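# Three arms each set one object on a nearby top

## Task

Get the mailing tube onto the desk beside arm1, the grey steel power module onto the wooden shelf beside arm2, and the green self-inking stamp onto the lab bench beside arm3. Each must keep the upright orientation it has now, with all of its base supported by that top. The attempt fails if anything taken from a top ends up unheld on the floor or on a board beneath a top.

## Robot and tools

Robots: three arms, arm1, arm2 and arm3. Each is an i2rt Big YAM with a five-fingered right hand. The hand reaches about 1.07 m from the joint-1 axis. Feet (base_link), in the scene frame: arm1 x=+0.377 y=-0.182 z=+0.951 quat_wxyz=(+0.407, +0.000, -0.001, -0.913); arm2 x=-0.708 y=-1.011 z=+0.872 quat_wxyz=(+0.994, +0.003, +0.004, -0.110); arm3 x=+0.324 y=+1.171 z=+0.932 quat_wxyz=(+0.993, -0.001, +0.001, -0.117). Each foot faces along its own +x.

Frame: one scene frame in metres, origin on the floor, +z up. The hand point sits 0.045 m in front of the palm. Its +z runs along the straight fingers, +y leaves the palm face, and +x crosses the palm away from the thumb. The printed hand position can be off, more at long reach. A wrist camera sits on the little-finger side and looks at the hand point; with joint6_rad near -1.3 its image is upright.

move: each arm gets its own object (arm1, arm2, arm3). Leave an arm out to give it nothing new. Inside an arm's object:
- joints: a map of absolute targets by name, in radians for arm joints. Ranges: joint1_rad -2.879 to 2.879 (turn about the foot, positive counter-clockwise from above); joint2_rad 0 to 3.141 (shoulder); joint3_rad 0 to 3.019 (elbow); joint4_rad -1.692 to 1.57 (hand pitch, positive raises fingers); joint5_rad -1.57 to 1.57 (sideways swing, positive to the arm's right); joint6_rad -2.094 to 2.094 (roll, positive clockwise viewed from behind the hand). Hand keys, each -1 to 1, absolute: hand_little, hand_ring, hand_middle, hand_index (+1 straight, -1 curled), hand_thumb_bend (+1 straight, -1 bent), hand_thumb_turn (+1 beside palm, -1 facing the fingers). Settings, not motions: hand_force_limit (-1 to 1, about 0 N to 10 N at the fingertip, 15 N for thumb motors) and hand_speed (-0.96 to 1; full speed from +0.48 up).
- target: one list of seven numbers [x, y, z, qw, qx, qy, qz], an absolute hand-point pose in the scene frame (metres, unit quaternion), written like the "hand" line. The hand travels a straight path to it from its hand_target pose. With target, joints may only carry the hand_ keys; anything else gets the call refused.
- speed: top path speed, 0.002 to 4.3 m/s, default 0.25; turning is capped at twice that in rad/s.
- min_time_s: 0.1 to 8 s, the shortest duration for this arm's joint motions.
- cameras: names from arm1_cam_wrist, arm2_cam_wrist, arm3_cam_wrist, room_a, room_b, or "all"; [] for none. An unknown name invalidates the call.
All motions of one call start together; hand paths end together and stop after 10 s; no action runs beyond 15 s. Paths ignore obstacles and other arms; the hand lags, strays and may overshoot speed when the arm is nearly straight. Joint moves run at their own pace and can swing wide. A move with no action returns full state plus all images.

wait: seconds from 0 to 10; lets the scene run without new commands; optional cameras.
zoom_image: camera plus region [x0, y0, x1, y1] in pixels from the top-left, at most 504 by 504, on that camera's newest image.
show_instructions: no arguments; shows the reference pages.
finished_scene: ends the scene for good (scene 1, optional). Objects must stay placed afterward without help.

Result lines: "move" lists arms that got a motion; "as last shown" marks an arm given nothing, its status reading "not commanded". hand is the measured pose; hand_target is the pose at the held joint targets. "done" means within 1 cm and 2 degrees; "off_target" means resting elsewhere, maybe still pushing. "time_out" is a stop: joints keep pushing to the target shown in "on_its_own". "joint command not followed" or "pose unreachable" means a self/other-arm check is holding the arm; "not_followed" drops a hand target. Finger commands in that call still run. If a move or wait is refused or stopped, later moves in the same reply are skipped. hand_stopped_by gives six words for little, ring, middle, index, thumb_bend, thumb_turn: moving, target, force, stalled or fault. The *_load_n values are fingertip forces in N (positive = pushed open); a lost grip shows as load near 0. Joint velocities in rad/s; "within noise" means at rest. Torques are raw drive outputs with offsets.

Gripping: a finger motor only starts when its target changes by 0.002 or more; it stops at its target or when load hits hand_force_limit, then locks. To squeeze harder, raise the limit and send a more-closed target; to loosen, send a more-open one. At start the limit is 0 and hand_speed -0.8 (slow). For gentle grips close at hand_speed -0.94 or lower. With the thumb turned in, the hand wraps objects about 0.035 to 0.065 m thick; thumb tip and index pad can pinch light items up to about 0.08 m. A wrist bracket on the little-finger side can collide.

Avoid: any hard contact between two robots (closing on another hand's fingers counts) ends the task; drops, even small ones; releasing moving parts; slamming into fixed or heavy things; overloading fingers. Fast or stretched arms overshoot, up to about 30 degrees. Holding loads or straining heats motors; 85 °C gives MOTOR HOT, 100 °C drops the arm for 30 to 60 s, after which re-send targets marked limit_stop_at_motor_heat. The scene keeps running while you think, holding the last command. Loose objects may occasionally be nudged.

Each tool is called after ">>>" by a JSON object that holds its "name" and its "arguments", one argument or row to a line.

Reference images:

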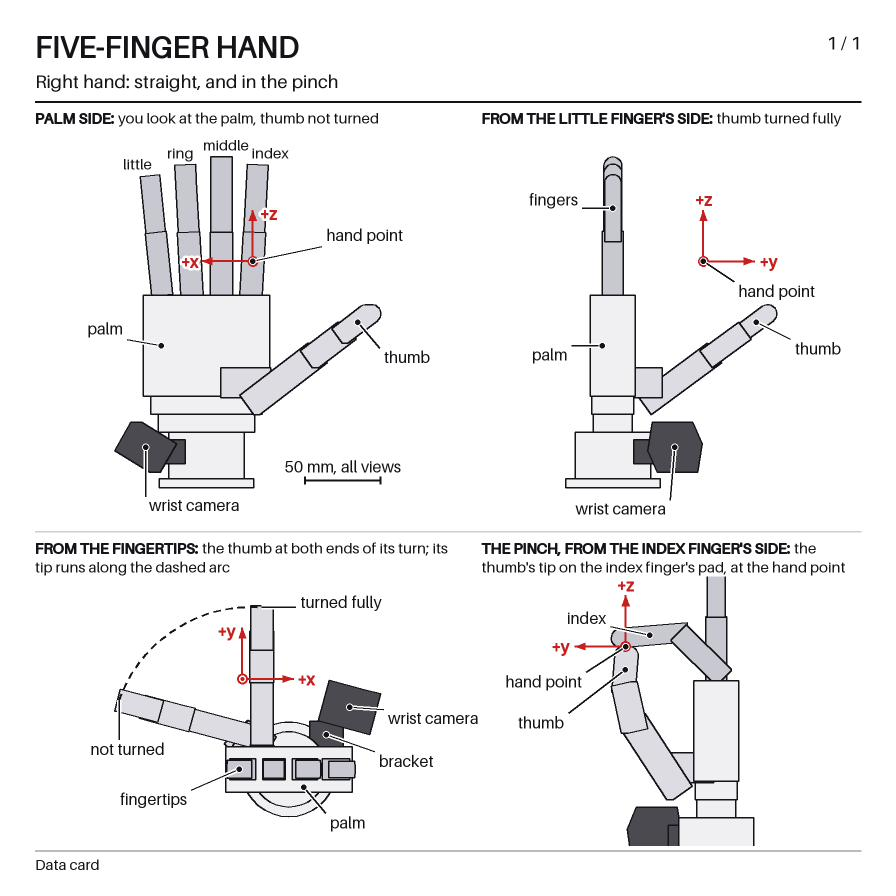

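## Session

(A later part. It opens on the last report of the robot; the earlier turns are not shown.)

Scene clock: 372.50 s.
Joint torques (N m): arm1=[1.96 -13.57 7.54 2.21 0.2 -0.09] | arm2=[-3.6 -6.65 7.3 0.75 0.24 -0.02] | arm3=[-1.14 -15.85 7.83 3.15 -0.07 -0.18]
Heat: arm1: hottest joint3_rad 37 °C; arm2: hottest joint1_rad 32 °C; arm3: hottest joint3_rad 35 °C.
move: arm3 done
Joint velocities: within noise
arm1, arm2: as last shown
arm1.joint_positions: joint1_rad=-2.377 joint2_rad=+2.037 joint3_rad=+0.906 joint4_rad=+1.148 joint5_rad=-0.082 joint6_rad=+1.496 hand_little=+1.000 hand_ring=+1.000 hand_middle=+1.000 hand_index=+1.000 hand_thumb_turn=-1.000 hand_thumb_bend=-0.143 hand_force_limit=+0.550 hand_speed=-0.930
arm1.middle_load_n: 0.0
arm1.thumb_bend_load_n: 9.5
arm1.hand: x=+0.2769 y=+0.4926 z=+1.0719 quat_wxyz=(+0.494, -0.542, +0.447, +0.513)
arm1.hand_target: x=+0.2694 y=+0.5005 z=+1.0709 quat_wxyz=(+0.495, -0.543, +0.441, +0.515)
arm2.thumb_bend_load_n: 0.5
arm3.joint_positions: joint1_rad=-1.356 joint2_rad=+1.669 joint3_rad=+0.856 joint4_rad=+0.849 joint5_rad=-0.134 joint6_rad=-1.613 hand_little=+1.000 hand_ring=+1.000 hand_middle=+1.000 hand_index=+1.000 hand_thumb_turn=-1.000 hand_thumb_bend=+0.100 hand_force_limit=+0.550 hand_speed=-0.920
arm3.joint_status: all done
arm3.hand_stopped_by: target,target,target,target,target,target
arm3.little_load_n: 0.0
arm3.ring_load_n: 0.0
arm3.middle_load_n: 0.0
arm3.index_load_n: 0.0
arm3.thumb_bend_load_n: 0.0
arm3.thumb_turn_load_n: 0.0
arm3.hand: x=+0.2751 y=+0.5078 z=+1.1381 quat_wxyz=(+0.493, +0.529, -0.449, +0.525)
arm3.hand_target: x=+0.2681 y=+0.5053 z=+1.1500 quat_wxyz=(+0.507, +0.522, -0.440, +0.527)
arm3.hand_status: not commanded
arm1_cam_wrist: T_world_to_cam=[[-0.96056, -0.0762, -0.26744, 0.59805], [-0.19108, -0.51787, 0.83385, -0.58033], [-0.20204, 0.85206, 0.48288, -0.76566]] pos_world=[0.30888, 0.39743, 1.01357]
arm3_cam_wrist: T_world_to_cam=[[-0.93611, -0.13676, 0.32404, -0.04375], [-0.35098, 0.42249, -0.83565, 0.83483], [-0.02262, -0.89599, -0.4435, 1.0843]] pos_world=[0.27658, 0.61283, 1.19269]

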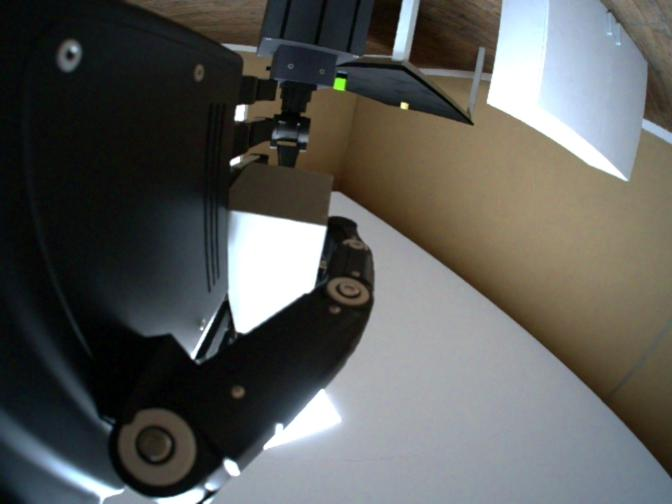

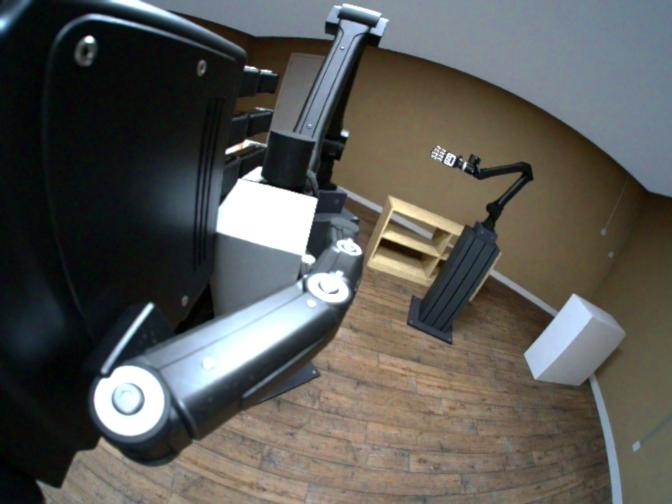

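>>> {"name": "move", "arguments": {
  "arm3": {"joints": {"hand_thumb_bend": 1.0, "hand_speed": -0.5}}
}}

>>> {"name": "move", "arguments": {
  "arm3": {"target": [0.288, 0.5075, 1.153, 0.507, 0.5215, -0.440, 0.527], "speed": 0.06},
  "cameras": ["arm1_cam_wrist", "arm3_cam_wrist"]
}}

Scene clock: 375.77 s.
Joint torques (N m): arm1=[1.96 -13.92 7.47 2.11 0.22 -0.08] | arm2=[-3.6 -6.71 7.25 0.77 0.24 -0.03] | arm3=[-1.73 -15.44 7.95 3.18 -0.01 -0.11]
Heat: arm1: hottest joint3_rad 37 °C; arm2: hottest joint1_rad 32 °C; arm3: hottest joint3_rad 35 °C.
move: arm3 done
Joint velocities: within noise
arm1, arm2: as last shown
arm2.thumb_bend_load_n: 0.0
arm3.joint_positions: joint1_rad=-1.356 joint2_rad=+1.669 joint3_rad=+0.856 joint4_rad=+0.849 joint5_rad=-0.134 joint6_rad=-1.613 hand_little=+1.000 hand_ring=+1.000 hand_middle=+1.000 hand_index=+1.000 hand_thumb_turn=-1.000 hand_thumb_bend=+1.000 hand_force_limit=+0.550 hand_speed=-0.500
arm3.joint_status: all done
arm3.hand_stopped_by: target,target,target,target,target,target
arm3.little_load_n: 0.0
arm3.ring_load_n: 0.0
arm3.middle_load_n: 0.0
arm3.index_load_n: 0.0
arm3.thumb_bend_load_n: 0.0
arm3.thumb_turn_load_n: 0.5
arm3.hand: x=+0.2751 y=+0.5078 z=+1.1381 quat_wxyz=(+0.493, +0.529, -0.449, +0.525)
arm3.hand_target: x=+0.2681 y=+0.5053 z=+1.1500 quat_wxyz=(+0.507, +0.522, -0.440, +0.527)
arm3.hand_status: not commanded
pictures: none

Scene clock: 376.87 s.
Joint torques (N m): arm1=[1.9 -13.86 7.58 2.24 0.22 -0.07] | arm2=[-3.6 -6.77 7.3 0.72 0.23 -0.03] | arm3=[0.56 -16.62 7.51 3.03 0.11 -0.18]
Heat: arm1: hottest joint3_rad 37 °C; arm2: hottest joint1_rad 32 °C; arm3: hottest joint3_rad 35 °C.
move: arm3 off_target
Joint velocities: within noise
arm1: as last shown
arm1.joint_positions: joint1_rad=-2.374 joint2_rad=+2.037 joint3_rad=+0.906 joint4_rad=+1.148 joint5_rad=-0.082 joint6_rad=+1.496 hand_little=+1.000 hand_ring=+1.000 hand_middle=+1.000 hand_index=+1.000 hand_thumb_turn=-1.000 hand_thumb_bend=-0.143 hand_force_limit=+0.550 hand_speed=-0.930
arm1.middle_load_n: 0.5
arm1.hand: x=+0.2751 y=+0.4924 z=+1.0719 quat_wxyz=(+0.493, -0.542, +0.446, +0.514)
arm1.hand_target: x=+0.2695 y=+0.5005 z=+1.0709 quat_wxyz=(+0.495, -0.543, +0.441, +0.515)
arm2.joint_positions: joint1_rad=+0.314 joint2_rad=+1.164 joint3_rad=+0.578 joint4_rad=+0.605 joint5_rad=+0.236 joint6_rad=-1.576 hand_little=+1.000 hand_ring=+1.000 hand_middle=+1.000 hand_index=+1.000 hand_thumb_turn=-1.000 hand_thumb_bend=+0.900 hand_force_limit=+0.200 hand_speed=-0.600
arm2.joint_status: not commanded
arm2.hand_stopped_by: target,target,target,target,target,target
arm2.little_load_n: 0.0
arm2.ring_load_n: 0.0
arm2.middle_load_n: 0.0
arm2.index_load_n: 0.0
arm2.thumb_bend_load_n: 0.0
arm2.thumb_turn_load_n: 0.5
arm2.hand: x=-0.1963 y=-1.0699 z=+1.1367 quat_wxyz=(+0.049, +0.701, -0.052, +0.709)
arm2.hand_target: x=-0.2006 y=-1.0775 z=+1.1306 quat_wxyz=(+0.057, +0.707, -0.055, +0.703)
arm2.hand_status: not commanded
arm3.joint_positions: joint1_rad=-1.333 joint2_rad=+1.669 joint3_rad=+0.856 joint4_rad=+0.849 joint5_rad=-0.094 joint6_rad=-1.613 hand_little=+1.000 hand_ring=+1.000 hand_middle=+1.000 hand_index=+1.000 hand_thumb_turn=-1.000 hand_thumb_bend=+1.000 hand_force_limit=+0.550 hand_speed=-0.500
arm3.joint_status: not commanded
arm3.hand_stopped_by: target,target,target,target,target,target
arm3.little_load_n: 0.0
arm3.ring_load_n: 0.0
arm3.middle_load_n: 0.0
arm3.index_load_n: 0.5
arm3.thumb_bend_load_n: 0.0
arm3.thumb_turn_load_n: 0.0
arm3.hand: x=+0.2821 y=+0.5084 z=+1.1380 quat_wxyz=(+0.497, +0.525, -0.454, +0.521)
arm3.hand_target: x=+0.2881 y=+0.5077 z=+1.1529 quat_wxyz=(+0.507, +0.521, -0.440, +0.527)
arm3.hand_status: off_target (0.016 m and 2.1 deg from the pose sent, 0.020 m and 2.1 deg at the start)
arm1_cam_wrist: T_world_to_cam=[[-0.96035, -0.0788, -0.26744, 0.59757], [-0.18967, -0.5184, 0.83384, -0.58093], [-0.20435, 0.8515, 0.48289, -0.76488]] pos_world=[0.30738, 0.39723, 1.01357]
arm3_cam_wrist: T_world_to_cam=[[-0.9388, -0.12064, 0.32266, -0.04298], [-0.34244, 0.4284, -0.83619, 0.83215], [-0.03735, -0.8955, -0.44349, 1.08882]] pos_world=[0.28529, 0.61337, 1.19258]

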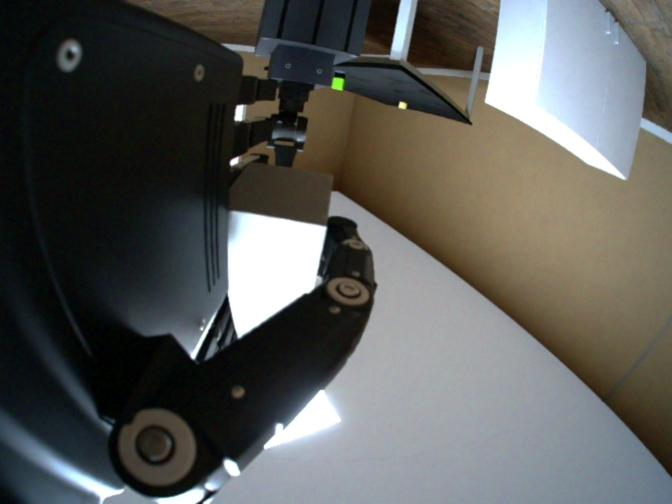

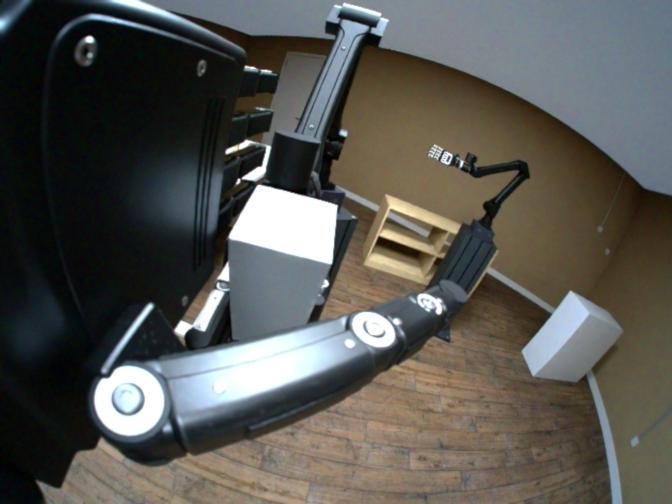

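>>> {"name": "move", "arguments": {
  "arm3": {"target": [0.272, 0.672, 1.170, 0.507, 0.5215, -0.440, 0.527], "speed": 0.15},
  "cameras": ["arm1_cam_wrist", "arm3_cam_wrist"]
}}

Scene clock: 379.13 s.
Joint torques (N m): arm1=[1.85 -13.86 7.61 2.22 0.21 -0.08] | arm2=[-3.55 -6.59 7.24 0.73 0.25 -0.02] | arm3=[-1.55 -8.59 6.87 1.69 -0.15 -0.16]
Heat: arm1: hottest joint3_rad 37 °C; arm2: hottest joint1_rad 32 °C; arm3: hottest joint3_rad 35 °C.
move: arm3 done
Joint velocities: within noise
arm1, arm2: as last shown
arm2.index_load_n: -0.5
arm3.joint_positions: joint1_rad=-1.357 joint2_rad=+1.207 joint3_rad=+0.450 joint4_rad=+0.836 joint5_rad=-0.134 joint6_rad=-1.613 hand_little=+1.000 hand_ring=+1.000 hand_middle=+1.000 hand_index=+1.000 hand_thumb_turn=-1.000 hand_thumb_bend=+1.000 hand_force_limit=+0.550 hand_speed=-0.500
arm3.joint_status: not commanded
arm3.hand_stopped_by: target,target,target,target,target,target
arm3.little_load_n: -0.5
arm3.ring_load_n: 0.0
arm3.middle_load_n: 0.0
arm3.index_load_n: 0.0
arm3.thumb_bend_load_n: 0.0
arm3.thumb_turn_load_n: 0.0
arm3.hand: x=+0.2780 y=+0.6685 z=+1.1727 quat_wxyz=(+0.504, +0.518, -0.437, +0.534)
arm3.hand_target: x=+0.2720 y=+0.6720 z=+1.1700 quat_wxyz=(+0.507, +0.521, -0.440, +0.527)
arm3.hand_status: done (0.007 m and 1.0 deg from the pose sent, 0.167 m and 2.1 deg at the start)
arm1_cam_wrist: T_world_to_cam=[[-0.96035, -0.0788, -0.26744, 0.59757], [-0.18967, -0.5184, 0.83384, -0.58093], [-0.20435, 0.8515, 0.48289, -0.76488]] pos_world=[0.30738, 0.39723, 1.01357]
arm3_cam_wrist: T_world_to_cam=[[-0.93589, -0.12202, 0.33049, -0.04777], [-0.3515, 0.38631, -0.85277, 0.84124], [-0.02362, -0.91426, -0.40443, 1.21034]] pos_world=[0.27958, 0.77576, 1.22267]

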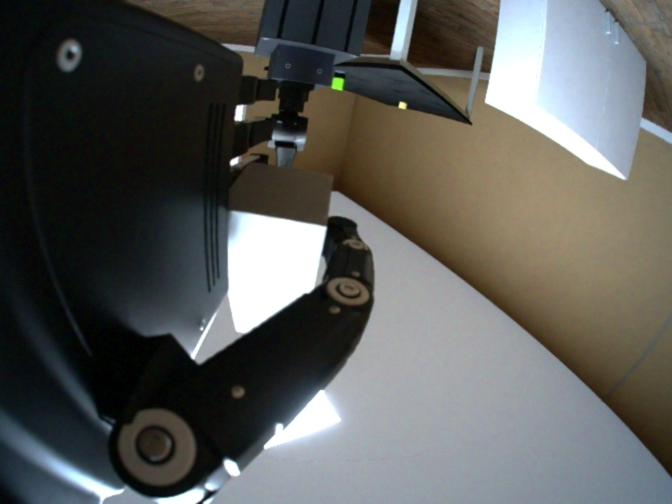

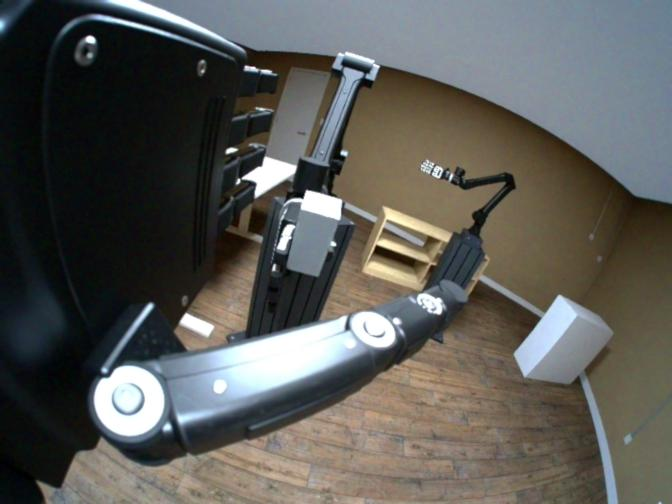

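>>> {"name": "move", "arguments": {
  "arm1": {"joints": {"hand_thumb_bend": -0.6, "hand_speed": -0.93, "hand_force_limit": 0.6}}
}}

>>> {"name": "move", "arguments": {
  "arm1": {"joints": {"joint1_rad": -0.30}, "min_time_s": 6.5},
  "arm2": {"joints": {"hand_thumb_bend": 1.0}},
  "cameras": ["arm1_cam_wrist", "room_a"]
}}

Scene clock: 380.60 s.
Joint torques (N m): arm1=[1.73 -13.74 7.57 2.24 0.2 -0.06] | arm2=[-3.66 -6.65 7.3 0.72 0.25 -0.02] | arm3=[-1.26 -8.53 6.98 1.69 -0.13 -0.15]
Heat: arm1: hottest joint3_rad 37 °C; arm2: hottest joint1_rad 32 °C; arm3: hottest joint3_rad 35 °C.
move: arm1 off_target
Joint velocities: within noise
arm1.joint_positions: joint1_rad=-2.374 joint2_rad=+2.037 joint3_rad=+0.906 joint4_rad=+1.148 joint5_rad=-0.082 joint6_rad=+1.496 hand_little=+1.000 hand_ring=+1.000 hand_middle=+1.000 hand_index=+1.000 hand_thumb_turn=-1.000 hand_thumb_bend=-0.153 hand_force_limit=+0.600 hand_speed=-0.930
arm1.joint_status: hand_thumb_bend off_target (ended at -0.153, target -0.600); the others done
arm1.hand_stopped_by: target,target,target,target,force,target
arm1.little_load_n: 0.0
arm1.ring_load_n: 0.0
arm1.middle_load_n: 0.5
arm1.index_load_n: 0.0
arm1.thumb_bend_load_n: 11.5
arm1.thumb_turn_load_n: 1.0
arm1.hand: x=+0.2751 y=+0.4924 z=+1.0719 quat_wxyz=(+0.493, -0.542, +0.446, +0.514)
arm1.hand_target: x=+0.2695 y=+0.5005 z=+1.0709 quat_wxyz=(+0.495, -0.543, +0.441, +0.515)
arm1.hand_status: not commanded
arm2, arm3: as last shown
arm2.index_load_n: 0.0
arm2.thumb_turn_load_n: 0.0
arm3.little_load_n: 0.0
arm3.thumb_turn_load_n: 0.5
pictures: none

Scene clock: 387.57 s.
Joint torques (N m): arm1=[1.44 -13.86 7.56 2.17 0.11 -0.06] | arm2=[-3.55 -6.59 7.32 0.77 0.25 0] | arm3=[-1.85 -7.94 6.83 1.77 -0.15 -0.16]
Heat: arm1: hottest joint3_rad 37 °C; arm2: hottest joint1_rad 32 °C; arm3: hottest joint3_rad 35 °C.
move: arm1 done; arm2 done
Joint velocities: within noise
arm1.joint_positions: joint1_rad=-0.301 joint2_rad=+2.037 joint3_rad=+0.906 joint4_rad=+1.148 joint5_rad=-0.080 joint6_rad=+1.496 hand_little=+1.000 hand_ring=+1.000 hand_middle=+1.000 hand_index=+1.000 hand_thumb_turn=-1.000 hand_thumb_bend=-0.153 hand_force_limit=+0.600 hand_speed=-0.930
arm1.joint_status: all done
arm1.hand_stopped_by: target,target,target,target,force,target
arm1.little_load_n: 0.0
arm1.ring_load_n: 0.0
arm1.middle_load_n: 0.0
arm1.index_load_n: 0.0
arm1.thumb_bend_load_n: 11.5
arm1.thumb_turn_load_n: 1.0
arm1.hand: x=-0.1662 y=-0.5949 z=+1.0735 quat_wxyz=(-0.191, -0.660, -0.237, +0.687)
arm1.hand_target: x=-0.1733 y=-0.6001 z=+1.0725 quat_wxyz=(-0.190, -0.657, -0.239, +0.690)
arm1.hand_status: not commanded
arm2.joint_positions: joint1_rad=+0.314 joint2_rad=+1.164 joint3_rad=+0.578 joint4_rad=+0.605 joint5_rad=+0.236 joint6_rad=-1.576 hand_little=+1.000 hand_ring=+1.000 hand_middle=+1.000 hand_index=+1.000 hand_thumb_turn=-1.000 hand_thumb_bend=+1.000 hand_force_limit=+0.200 hand_speed=-0.600
arm2.joint_status: all done
arm2.hand_stopped_by: target,target,target,target,target,target
arm2.little_load_n: 0.0
arm2.ring_load_n: 0.0
arm2.middle_load_n: 0.0
arm2.index_load_n: 0.0
arm2.thumb_bend_load_n: 0.0
arm2.thumb_turn_load_n: 0.0
arm2.hand: x=-0.1963 y=-1.0699 z=+1.1367 quat_wxyz=(+0.049, +0.701, -0.052, +0.709)
arm2.hand_target: x=-0.2006 y=-1.0775 z=+1.1306 quat_wxyz=(+0.057, +0.707, -0.055, +0.703)
arm2.hand_status: not commanded
arm3: as last shown
arm3.thumb_turn_load_n: 0.0
arm1_cam_wrist: T_world_to_cam=[[0.52945, -0.80611, -0.26433, -0.09997], [0.54584, 0.08518, 0.83355, -0.74799], [-0.64942, -0.58561, 0.4851, -0.86129]] pos_world=[-0.09813, -0.52125, 1.01487]

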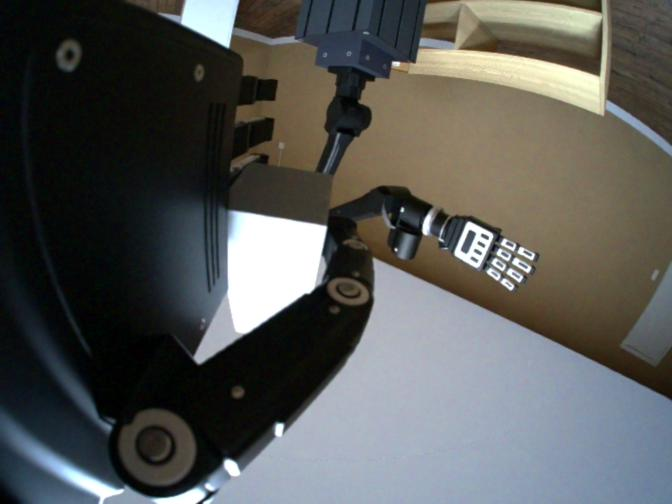

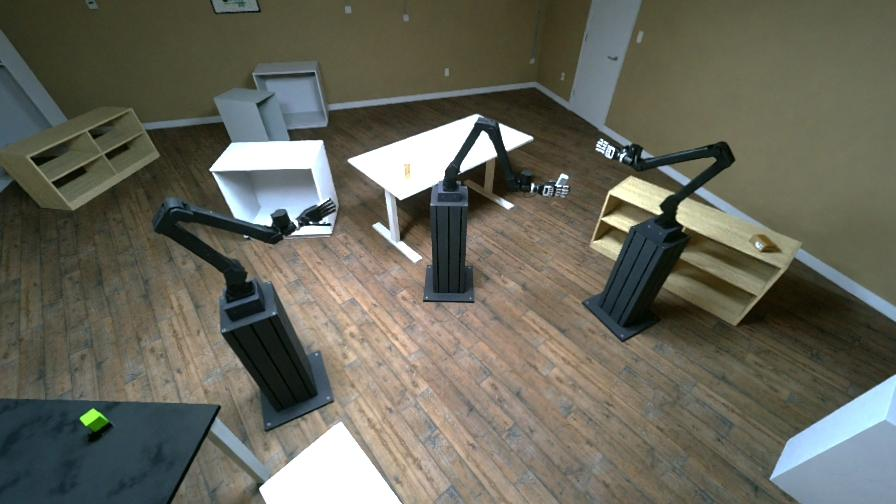

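>>> {"name": "move", "arguments": {
  "arm2": {"target": [-0.337, -0.703, 1.108, -0.21439, 0.67382, 0.21439, 0.67382], "speed": 0.2},
  "cameras": ["arm1_cam_wrist", "arm2_cam_wrist"]
}}

Scene clock: 392.17 s.
Joint torques (N m): arm1=[1.55 -13.92 7.64 2.19 0.13 -0.08] | arm2=[-1.26 -4.37 10.43 1.94 0.18 -0.01] | arm3=[-1.73 -7.94 6.79 1.65 -0.15 -0.15]
Heat: arm1: hottest joint3_rad 37 °C; arm2: hottest joint1_rad 32 °C; arm3: hottest joint3_rad 36 °C.
move: arm2 off_target
Joint velocities: within noise
arm1, arm3: as last shown
arm2.joint_positions: joint1_rad=+1.163 joint2_rad=+1.136 joint3_rad=+0.434 joint4_rad=+0.652 joint5_rad=+0.337 joint6_rad=-1.576 hand_little=+1.000 hand_ring=+1.000 hand_middle=+1.000 hand_index=+1.000 hand_thumb_turn=-1.000 hand_thumb_bend=+1.000 hand_force_limit=+0.200 hand_speed=-0.600
arm2.joint_status: not commanded
arm2.hand_stopped_by: target,target,target,target,target,target
arm2.little_load_n: 0.0
arm2.ring_load_n: 0.0
arm2.middle_load_n: 0.0
arm2.index_load_n: 0.0
arm2.thumb_bend_load_n: 0.0
arm2.thumb_turn_load_n: 0.5
arm2.hand: x=-0.3423 y=-0.7187 z=+1.0857 quat_wxyz=(-0.201, +0.690, +0.220, +0.660)
arm2.hand_target: x=-0.3380 y=-0.7040 z=+1.1082 quat_wxyz=(-0.215, +0.674, +0.214, +0.674)
arm2.hand_status: off_target (0.028 m and 2.9 deg from the pose sent, 0.394 m and 43.5 deg at the start)
arm3.thumb_turn_load_n: 0.5
arm1_cam_wrist: T_world_to_cam=[[0.52945, -0.80611, -0.26433, -0.09997], [0.54584, 0.08518, 0.83355, -0.74799], [-0.64942, -0.58561, 0.4851, -0.86129]] pos_world=[-0.09813, -0.52125, 1.01487]
arm2_cam_wrist: T_world_to_cam=[[0.52877, -0.8035, 0.27348, -0.69576], [-0.3568, -0.50279, -0.78734, 0.36999], [0.77013, 0.31874, -0.55255, 1.21185]] pos_world=[-0.43337, -0.75928, 1.15119]

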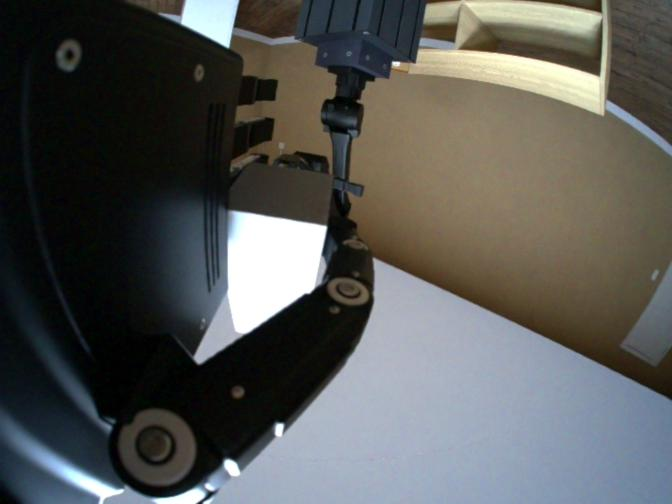

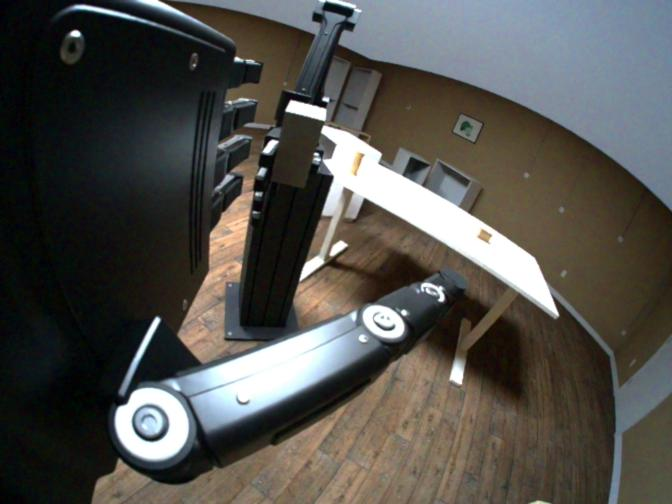

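>>> {"name": "zoom_image", "arguments": {
  "camera": "arm2_cam_wrist",
  "region": [230, 80, 350, 220]
}}

Scaled by 3.600 from the camera's image (finer frame: 960x720).

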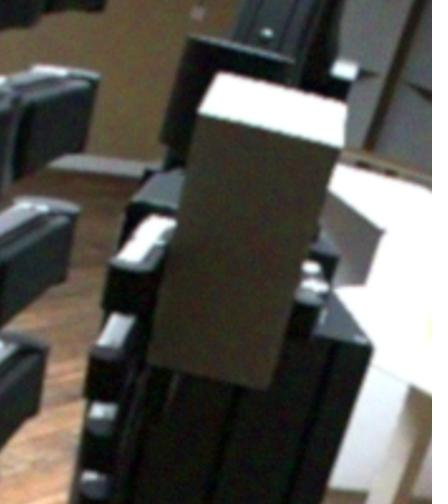

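>>> {"name": "move", "arguments": {
  "arm2": {"target": [-0.243, -0.630, 1.130, -0.22322, 0.65767, 0.21369, 0.68700], "speed": 0.12},
  "cameras": ["arm1_cam_wrist", "arm2_cam_wrist"]
}}

>>> {"name": "zoom_image", "arguments": {
  "camera": "arm2_cam_wrist",
  "region": [200, 80, 370, 280]
}}

Scene clock: 396.57 s.
Joint torques (N m): arm1=[1.38 -13.74 7.6 2.19 0.09 -0.08] | arm2=[-3.78 -8.06 10.39 1.91 0.03 -0.09] | arm3=[-1.32 -8.47 7.02 1.8 -0.13 -0.15]
Heat: arm1: hottest joint3_rad 38 °C; arm2: hottest joint1_rad 32 °C; arm3: hottest joint3_rad 36 °C.
move: arm2 off_target
Joint velocities: within noise
arm1, arm3: as last shown
arm1.middle_load_n: 0.5
arm2.joint_positions: joint1_rad=+1.103 joint2_rad=+1.428 joint3_rad=+0.728 joint4_rad=+0.701 joint5_rad=+0.241 joint6_rad=-1.580 hand_little=+1.000 hand_ring=+1.000 hand_middle=+1.000 hand_index=+1.000 hand_thumb_turn=-1.000 hand_thumb_bend=+1.000 hand_force_limit=+0.200 hand_speed=-0.600
arm2.joint_status: not commanded
arm2.hand_stopped_by: target,target,target,target,target,target
arm2.little_load_n: 0.0
arm2.ring_load_n: 0.0
arm2.middle_load_n: 0.0
arm2.index_load_n: 0.0
arm2.thumb_bend_load_n: 0.0
arm2.thumb_turn_load_n: 0.5
arm2.hand: x=-0.2587 y=-0.6348 z=+1.1104 quat_wxyz=(-0.223, +0.671, +0.223, +0.671)
arm2.hand_target: x=-0.2442 y=-0.6310 z=+1.1300 quat_wxyz=(-0.223, +0.658, +0.214, +0.687)
arm2.hand_status: off_target (0.026 m and 2.7 deg from the pose sent, 0.140 m and 5.5 deg at the start)
arm1_cam_wrist: T_world_to_cam=[[0.52945, -0.80611, -0.26433, -0.09997], [0.54584, 0.08518, 0.83355, -0.74799], [-0.64942, -0.58561, 0.4851, -0.86129]] pos_world=[-0.09813, -0.52125, 1.01487]
arm2_cam_wrist: T_world_to_cam=[[0.54957, -0.79406, 0.25969, -0.6525], [-0.3142, -0.48446, -0.81644, 0.51645], [0.77411, 0.3671, -0.51574, 1.12524]] pos_world=[-0.3502, -0.681, 1.17142]

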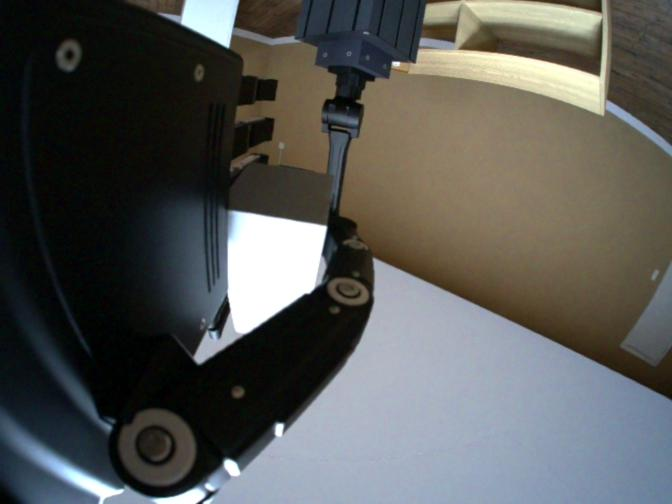

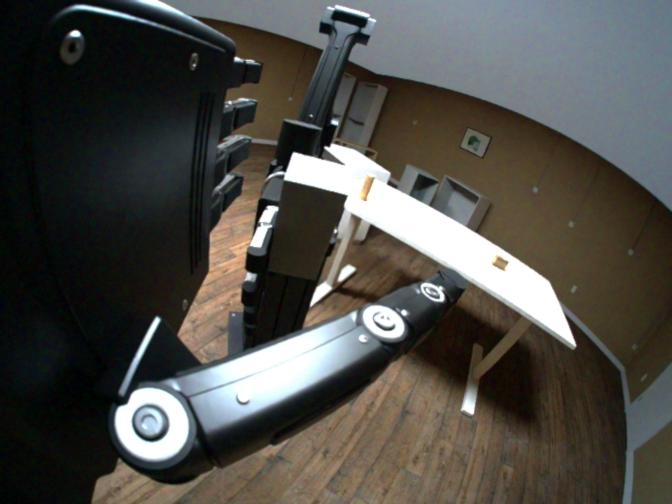

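Scaled by 2.520 from the camera's image (finer frame: 960x720).

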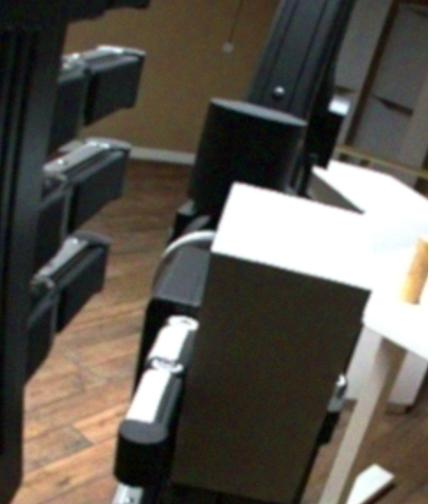

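>>> {"name": "move", "arguments": {
  "arm2": {"target": [-0.206, -0.616, 1.116, -0.21842, 0.65914, 0.20909, 0.68854], "speed": 0.08},
  "cameras": ["arm1_cam_wrist", "arm2_cam_wrist"]
}}

>>> {"name": "zoom_image", "arguments": {
  "camera": "arm2_cam_wrist",
  "region": [200, 120, 400, 360]
}}

Scene clock: 400.20 s.
Joint torques (N m): arm1=[1.61 -13.8 7.57 2.15 0.12 -0.05] | arm2=[-3.66 -9.76 10.21 1.96 0.03 -0.07] | arm3=[-1.73 -8.35 6.99 1.69 -0.08 -0.17]
Heat: arm1: hottest joint3_rad 38 °C; arm2: hottest joint3_rad 33 °C; arm3: hottest joint3_rad 36 °C.
move: arm2 off_target
Joint velocities: within noise
arm1, arm3: as last shown
arm2.joint_positions: joint1_rad=+1.065 joint2_rad=+1.543 joint3_rad=+0.813 joint4_rad=+0.731 joint5_rad=+0.218 joint6_rad=-1.580 hand_little=+1.000 hand_ring=+1.000 hand_middle=+1.000 hand_index=+1.000 hand_thumb_turn=-1.000 hand_thumb_bend=+1.000 hand_force_limit=+0.200 hand_speed=-0.600
arm2.joint_status: not commanded
arm2.hand_stopped_by: target,target,target,target,target,target
arm2.little_load_n: 0.0
arm2.ring_load_n: 0.0
arm2.middle_load_n: 0.0
arm2.index_load_n: 0.0
arm2.thumb_bend_load_n: 0.0
arm2.thumb_turn_load_n: 0.0
arm2.hand: x=-0.2218 y=-0.6200 z=+1.0977 quat_wxyz=(-0.218, +0.673, +0.218, +0.672)
arm2.hand_target: x=-0.2071 y=-0.6168 z=+1.1161 quat_wxyz=(-0.218, +0.659, +0.209, +0.689)
arm2.hand_status: off_target (0.025 m and 2.6 deg from the pose sent, 0.056 m and 3.0 deg at the start)
arm1_cam_wrist: T_world_to_cam=[[0.52945, -0.80611, -0.26433, -0.09997], [0.54584, 0.08518, 0.83355, -0.74799], [-0.64942, -0.58561, 0.4851, -0.86129]] pos_world=[-0.09813, -0.52125, 1.01487]
arm2_cam_wrist: T_world_to_cam=[[0.5379, -0.80202, 0.25965, -0.6652], [-0.32108, -0.4797, -0.81658, 0.52641], [0.77947, 0.35587, -0.51555, 1.07876]] pos_world=[-0.31402, -0.66488, 1.15872]

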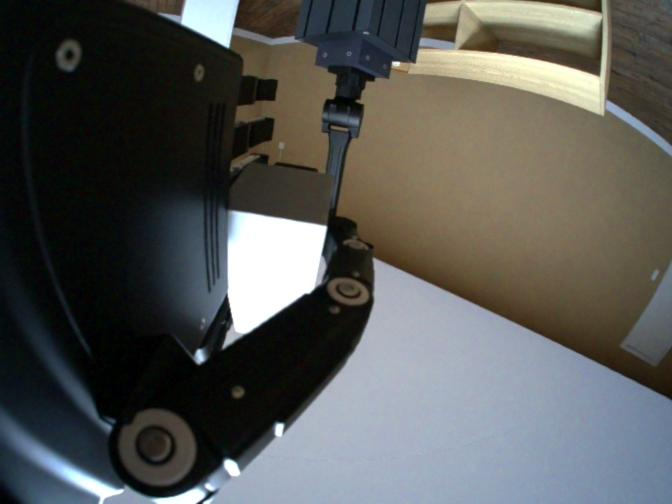

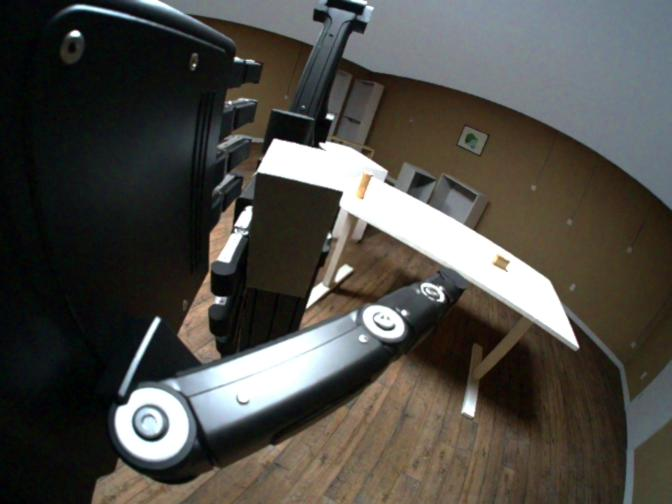

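Scaled by 2.100 from the camera's image (finer frame: 960x720).

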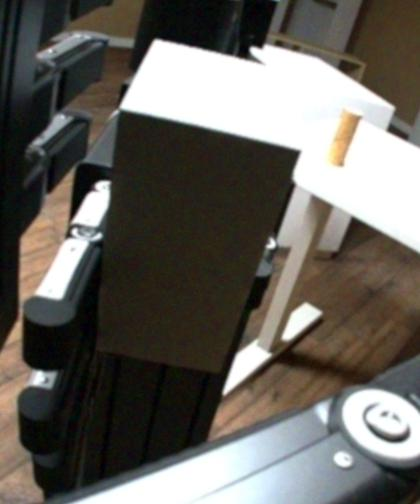

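>>> {"name": "move", "arguments": {
  "arm2": {"target": [-0.1825, -0.5985, 1.1195, -0.22202, 0.65809, 0.21237, 0.68746], "speed": 0.06},
  "cameras": ["arm1_cam_wrist", "arm2_cam_wrist"]
}}

>>> {"name": "zoom_image", "arguments": {
  "camera": "arm2_cam_wrist",
  "region": [180, 120, 380, 360]
}}

Scene clock: 403.17 s.
Joint torques (N m): arm1=[1.44 -13.68 7.66 2.21 0.13 -0.08] | arm2=[-3.9 -10.75 10.32 0.96 0.04 -0.04] | arm3=[-1.55 -8.35 6.9 1.62 -0.13 -0.14]
Heat: arm1: hottest joint3_rad 38 °C; arm2: hottest joint3_rad 33 °C; arm3: hottest joint3_rad 36 °C.
move: arm2 off_target
Joint velocities: within noise
arm1, arm3: as last shown
arm2.joint_positions: joint1_rad=+1.050 joint2_rad=+1.599 joint3_rad=+0.896 joint4_rad=+0.731 joint5_rad=+0.192 joint6_rad=-1.580 hand_little=+1.000 hand_ring=+1.000 hand_middle=+1.000 hand_index=+1.000 hand_thumb_turn=-1.000 hand_thumb_bend=+1.000 hand_force_limit=+0.200 hand_speed=-0.600
arm2.joint_status: not commanded
arm2.hand_stopped_by: target,target,target,target,target,target
arm2.little_load_n: 0.0
arm2.ring_load_n: 0.0
arm2.middle_load_n: 0.0
arm2.index_load_n: 0.5
arm2.thumb_bend_load_n: 0.0
arm2.thumb_turn_load_n: 0.0
arm2.hand: x=-0.1983 y=-0.6014 z=+1.1087 quat_wxyz=(-0.226, +0.663, +0.216, +0.680)
arm2.hand_target: x=-0.1833 y=-0.5993 z=+1.1195 quat_wxyz=(-0.222, +0.658, +0.212, +0.687)
arm2.hand_status: off_target (0.019 m and 1.3 deg from the pose sent, 0.050 m and 2.6 deg at the start)
arm1_cam_wrist: T_world_to_cam=[[0.52945, -0.80611, -0.26433, -0.09997], [0.54584, 0.08518, 0.83355, -0.74799], [-0.64942, -0.58561, 0.4851, -0.86129]] pos_world=[-0.09813, -0.52125, 1.01487]
arm2_cam_wrist: T_world_to_cam=[[0.54144, -0.8016, 0.25355, -0.65806], [-0.30072, -0.46627, -0.83196, 0.58107], [0.78512, 0.37421, -0.49351, 1.0472]] pos_world=[-0.29115, -0.64844, 1.16708]

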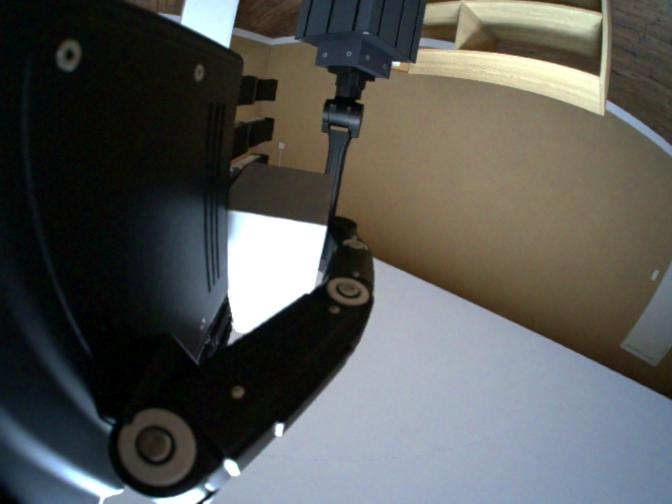

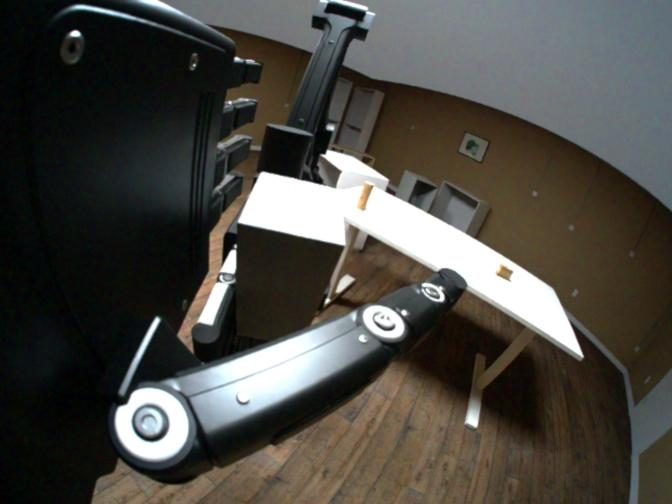

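Scaled by 2.100 from the camera's image (finer frame: 960x720).

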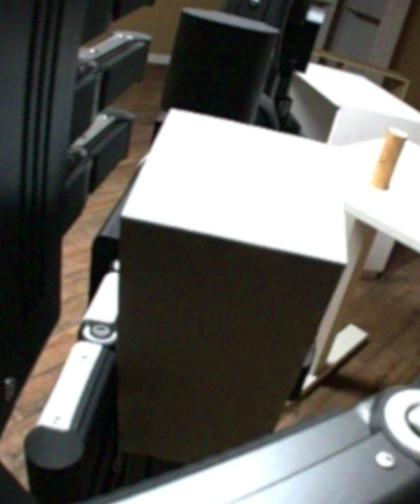

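>>> {"name": "move", "arguments": {
  "arm2": {"target": [-0.1825, -0.5985, 1.1085, -0.2204, 0.6666, 0.21659, 0.67833], "speed": 0.06}
}}

Scene clock: 405.00 s.
Joint torques (N m): arm1=[1.44 -14.04 7.54 2.18 0.12 -0.08] | arm2=[-3.9 -10.7 10.18 0.79 0.05 -0.02] | arm3=[-1.9 -8.47 6.9 1.72 -0.11 -0.17]
Heat: arm1: hottest joint3_rad 38 °C; arm2: hottest joint3_rad 33 °C; arm3: hottest joint3_rad 36 °C.
move: arm2 off_target
Joint velocities: within noise
arm1, arm3: as last shown
arm1.middle_load_n: 0.0
arm2.joint_positions: joint1_rad=+1.049 joint2_rad=+1.608 joint3_rad=+0.897 joint4_rad=+0.722 joint5_rad=+0.187 joint6_rad=-1.580 hand_little=+1.000 hand_ring=+1.000 hand_middle=+1.000 hand_index=+1.000 hand_thumb_turn=-1.000 hand_thumb_bend=+1.000 hand_force_limit=+0.200 hand_speed=-0.600
arm2.joint_status: not commanded
arm2.hand_stopped_by: target,target,target,target,target,target
arm2.little_load_n: 0.0
arm2.ring_load_n: 0.0
arm2.middle_load_n: 0.0
arm2.index_load_n: 0.0
arm2.thumb_bend_load_n: 0.0
arm2.thumb_turn_load_n: 0.5
arm2.hand: x=-0.1976 y=-0.6004 z=+1.1007 quat_wxyz=(-0.224, +0.669, +0.221, +0.674)
arm2.hand_target: x=-0.1831 y=-0.5991 z=+1.1085 quat_wxyz=(-0.220, +0.667, +0.217, +0.678)
arm2.hand_status: off_target (0.017 m and 0.9 deg from the pose sent, 0.016 m and 0.8 deg at the start)
arm3.thumb_turn_load_n: 0.0
pictures: none

>>> {"name": "move", "arguments": {
  "arm2": {"target": [-0.1748, -0.6105, 1.1085, -0.2204, 0.6666, 0.21659, 0.67833], "speed": 0.05},
  "cameras": ["arm1_cam_wrist", "arm2_cam_wrist"]
}}

>>> {"name": "zoom_image", "arguments": {
  "camera": "arm2_cam_wrist",
  "region": [180, 150, 380, 390]
}}

Scene clock: 406.37 s.
Joint torques (N m): arm1=[1.55 -14.04 7.57 2.14 0.12 -0.07] | arm2=[-3.43 -11.28 9.62 0.81 0.04 -0.02] | arm3=[-1.96 -8.12 6.95 1.62 -0.14 -0.17]
Heat: arm1: hottest joint3_rad 38 °C; arm2: hottest joint3_rad 34 °C; arm3: hottest joint3_rad 36 °C.
move: arm2 off_target
Joint velocities: within noise
arm1: as last shown
arm2.joint_positions: joint1_rad=+1.017 joint2_rad=+1.608 joint3_rad=+0.897 joint4_rad=+0.722 joint5_rad=+0.158 joint6_rad=-1.580 hand_little=+1.000 hand_ring=+1.000 hand_middle=+1.000 hand_index=+1.000 hand_thumb_turn=-1.000 hand_thumb_bend=+1.000 hand_force_limit=+0.200 hand_speed=-0.600
arm2.joint_status: not commanded
arm2.hand_stopped_by: target,target,target,target,target,target
arm2.little_load_n: 0.0
arm2.ring_load_n: 0.0
arm2.middle_load_n: 0.0
arm2.index_load_n: 0.0
arm2.thumb_bend_load_n: 0.0
arm2.thumb_turn_load_n: 0.0
arm2.hand: x=-0.1868 y=-0.6109 z=+1.1006 quat_wxyz=(-0.224, +0.669, +0.220, +0.674)
arm2.hand_target: x=-0.1753 y=-0.6108 z=+1.1085 quat_wxyz=(-0.220, +0.667, +0.217, +0.678)
arm2.hand_status: off_target (0.014 m and 0.8 deg from the pose sent, 0.026 m and 0.9 deg at the start)
arm3.joint_positions: joint1_rad=-1.357 joint2_rad=+1.207 joint3_rad=+0.450 joint4_rad=+0.836 joint5_rad=-0.134 joint6_rad=-1.613 hand_little=+1.000 hand_ring=+1.000 hand_middle=+1.000 hand_index=+1.000 hand_thumb_turn=-1.000 hand_thumb_bend=+1.000 hand_force_limit=+0.550 hand_speed=-0.500
arm3.joint_status: not commanded
arm3.hand_stopped_by: target,target,target,target,target,target
arm3.little_load_n: 0.0
arm3.ring_load_n: 0.0
arm3.middle_load_n: 0.0
arm3.index_load_n: 0.0
arm3.thumb_bend_load_n: 0.0
arm3.thumb_turn_load_n: 0.0
arm3.hand: x=+0.2780 y=+0.6685 z=+1.1727 quat_wxyz=(+0.504, +0.518, -0.437, +0.534)
arm3.hand_target: x=+0.2720 y=+0.6720 z=+1.1700 quat_wxyz=(+0.507, +0.521, -0.440, +0.527)
arm3.hand_status: not commanded
arm1_cam_wrist: T_world_to_cam=[[0.52945, -0.80611, -0.26433, -0.09997], [0.54584, 0.08518, 0.83355, -0.74799], [-0.64942, -0.58561, 0.4851, -0.86129]] pos_world=[-0.09813, -0.52125, 1.01487]
arm2_cam_wrist: T_world_to_cam=[[0.5459, -0.79717, 0.25791, -0.67114], [-0.30987, -0.47809, -0.82183, 0.55326], [0.77845, 0.36872, -0.50801, 1.04906]] pos_world=[-0.27882, -0.65731, 1.16071]

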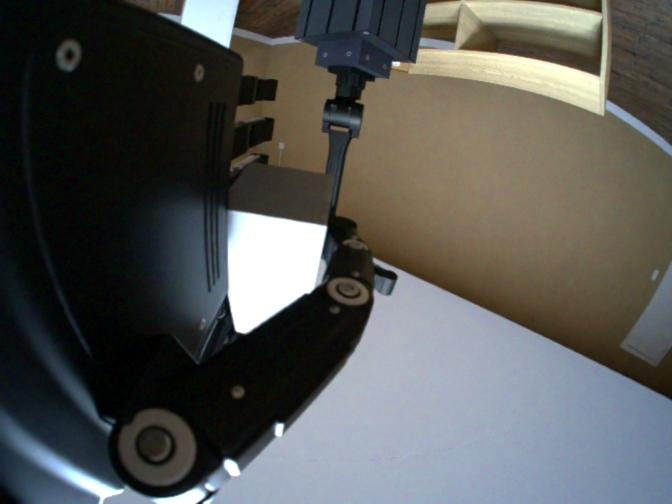

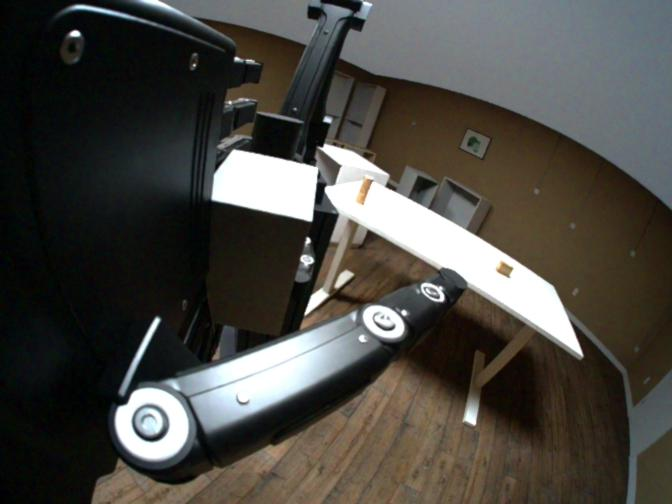

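Scaled by 2.100 from the camera's image (finer frame: 960x720).

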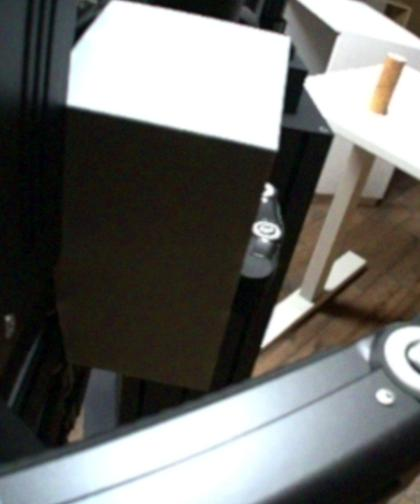

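>>> {"name": "move", "arguments": {
  "arm2": {"target": [-0.1745, -0.6130, 1.1085, -0.2204, 0.6666, 0.21659, 0.67833], "speed": 0.05}
}}

>>> {"name": "move", "arguments": {
  "arm2": {"joints": {"hand_thumb_bend": 0.3, "hand_speed": -0.6, "hand_force_limit": -0.6}},
  "cameras": ["arm1_cam_wrist", "arm2_cam_wrist"]
}}

Scene clock: 408.23 s.
Joint torques (N m): arm1=[1.38 -13.98 7.65 2.25 0.11 -0.09] | arm2=[-3.72 -11.46 9.33 0.9 0.05 -0.03] | arm3=[-1.73 -8.35 7.04 1.7 -0.08 -0.15]
Heat: arm1: hottest joint3_rad 38 °C; arm2: hottest joint3_rad 34 °C; arm3: hottest joint3_rad 36 °C.
move: arm2 off_target
Joint velocities: within noise
arm1, arm3: as last shown
arm1.index_load_n: 0.5
arm2.joint_positions: joint1_rad=+1.015 joint2_rad=+1.608 joint3_rad=+0.897 joint4_rad=+0.722 joint5_rad=+0.154 joint6_rad=-1.580 hand_little=+1.000 hand_ring=+1.000 hand_middle=+1.000 hand_index=+1.000 hand_thumb_turn=-1.000 hand_thumb_bend=+1.000 hand_force_limit=+0.200 hand_speed=-0.600
arm2.joint_status: not commanded
arm2.hand_stopped_by: target,target,target,target,target,target
arm2.little_load_n: 0.0
arm2.ring_load_n: 0.0
arm2.middle_load_n: 0.0
arm2.index_load_n: 0.0
arm2.thumb_bend_load_n: 0.0
arm2.thumb_turn_load_n: 0.0
arm2.hand: x=-0.1863 y=-0.6111 z=+1.1006 quat_wxyz=(-0.224, +0.668, +0.221, +0.674)
arm2.hand_target: x=-0.1748 y=-0.6134 z=+1.1085 quat_wxyz=(-0.220, +0.667, +0.217, +0.678)
arm2.hand_status: off_target (0.014 m and 0.9 deg from the pose sent, 0.015 m and 0.8 deg at the start)
arm3.thumb_turn_load_n: 0.5
pictures: none

Scene clock: 409.93 s.
Joint torques (N m): arm1=[1.32 -13.68 7.61 2.17 0.12 -0.07] | arm2=[-3.78 -11.4 9.37 0.88 0.04 0] | arm3=[-1.49 -8.53 6.86 1.65 -0.09 -0.11]
Heat: arm1: hottest joint3_rad 38 °C; arm2: hottest joint3_rad 34 °C; arm3: hottest joint3_rad 36 °C.
move: arm2 done
Joint velocities: within noise
arm1.joint_positions: joint1_rad=-0.301 joint2_rad=+2.037 joint3_rad=+0.906 joint4_rad=+1.148 joint5_rad=-0.080 joint6_rad=+1.496 hand_little=+1.000 hand_ring=+1.000 hand_middle=+1.000 hand_index=+1.000 hand_thumb_turn=-1.000 hand_thumb_bend=-0.153 hand_force_limit=+0.600 hand_speed=-0.930
arm1.joint_status: not commanded
arm1.hand_stopped_by: target,target,target,target,force,target
arm1.little_load_n: 0.0
arm1.ring_load_n: 0.0
arm1.middle_load_n: 0.0
arm1.index_load_n: 0.0
arm1.thumb_bend_load_n: 11.5
arm1.thumb_turn_load_n: 1.0
arm1.hand: x=-0.1662 y=-0.5949 z=+1.0735 quat_wxyz=(-0.191, -0.660, -0.237, +0.687)
arm1.hand_target: x=-0.1733 y=-0.6001 z=+1.0725 quat_wxyz=(-0.190, -0.657, -0.239, +0.690)
arm1.hand_status: not commanded
arm2.joint_positions: joint1_rad=+1.015 joint2_rad=+1.608 joint3_rad=+0.897 joint4_rad=+0.722 joint5_rad=+0.154 joint6_rad=-1.580 hand_little=+1.000 hand_ring=+1.000 hand_middle=+1.000 hand_index=+1.000 hand_thumb_turn=-1.000 hand_thumb_bend=+0.300 hand_force_limit=-0.600 hand_speed=-0.600
arm2.joint_status: all done
arm2.hand_stopped_by: target,target,target,target,target,target
arm2.little_load_n: 0.0
arm2.ring_load_n: 0.0
arm2.middle_load_n: 0.0
arm2.index_load_n: 0.0
arm2.thumb_bend_load_n: 0.0
arm2.thumb_turn_load_n: 0.0
arm2.hand: x=-0.1863 y=-0.6111 z=+1.1006 quat_wxyz=(-0.224, +0.668, +0.221, +0.674)
arm2.hand_target: x=-0.1748 y=-0.6134 z=+1.1085 quat_wxyz=(-0.220, +0.667, +0.217, +0.678)
arm2.hand_status: not commanded
arm3: as last shown
arm3.ring_load_n: -0.5
arm1_cam_wrist: T_world_to_cam=[[0.52945, -0.80611, -0.26433, -0.09997], [0.54584, 0.08518, 0.83355, -0.74799], [-0.64942, -0.58561, 0.4851, -0.86129]] pos_world=[-0.09813, -0.52125, 1.01487]
arm2_cam_wrist: T_world_to_cam=[[0.54775, -0.79586, 0.25801, -0.67053], [-0.3087, -0.47889, -0.82181, 0.55302], [0.77761, 0.3705, -0.508, 1.04966]] pos_world=[-0.27822, -0.65771, 1.16071]

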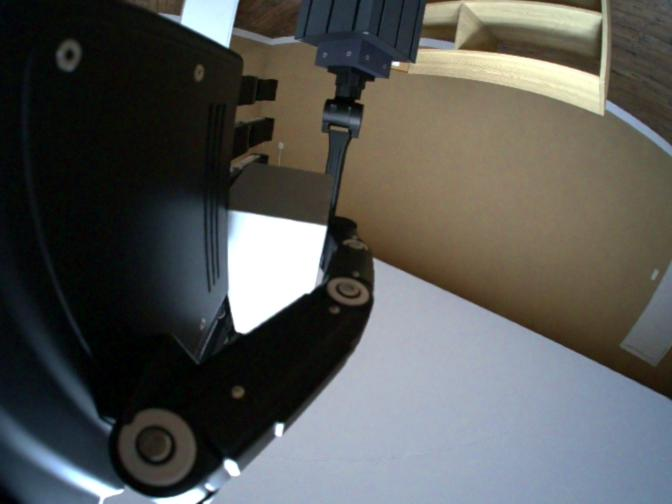

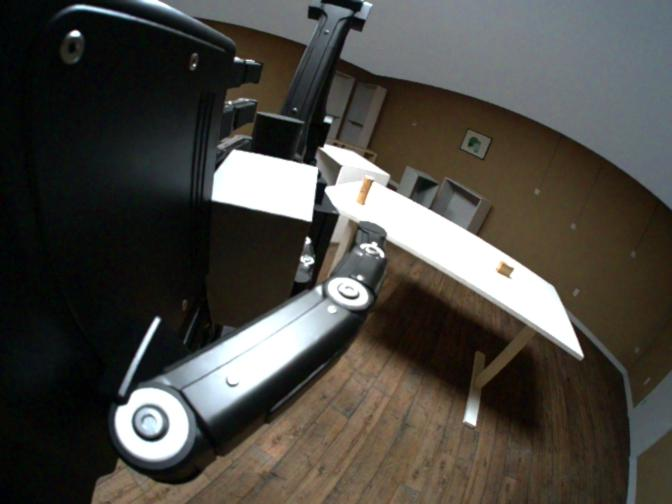

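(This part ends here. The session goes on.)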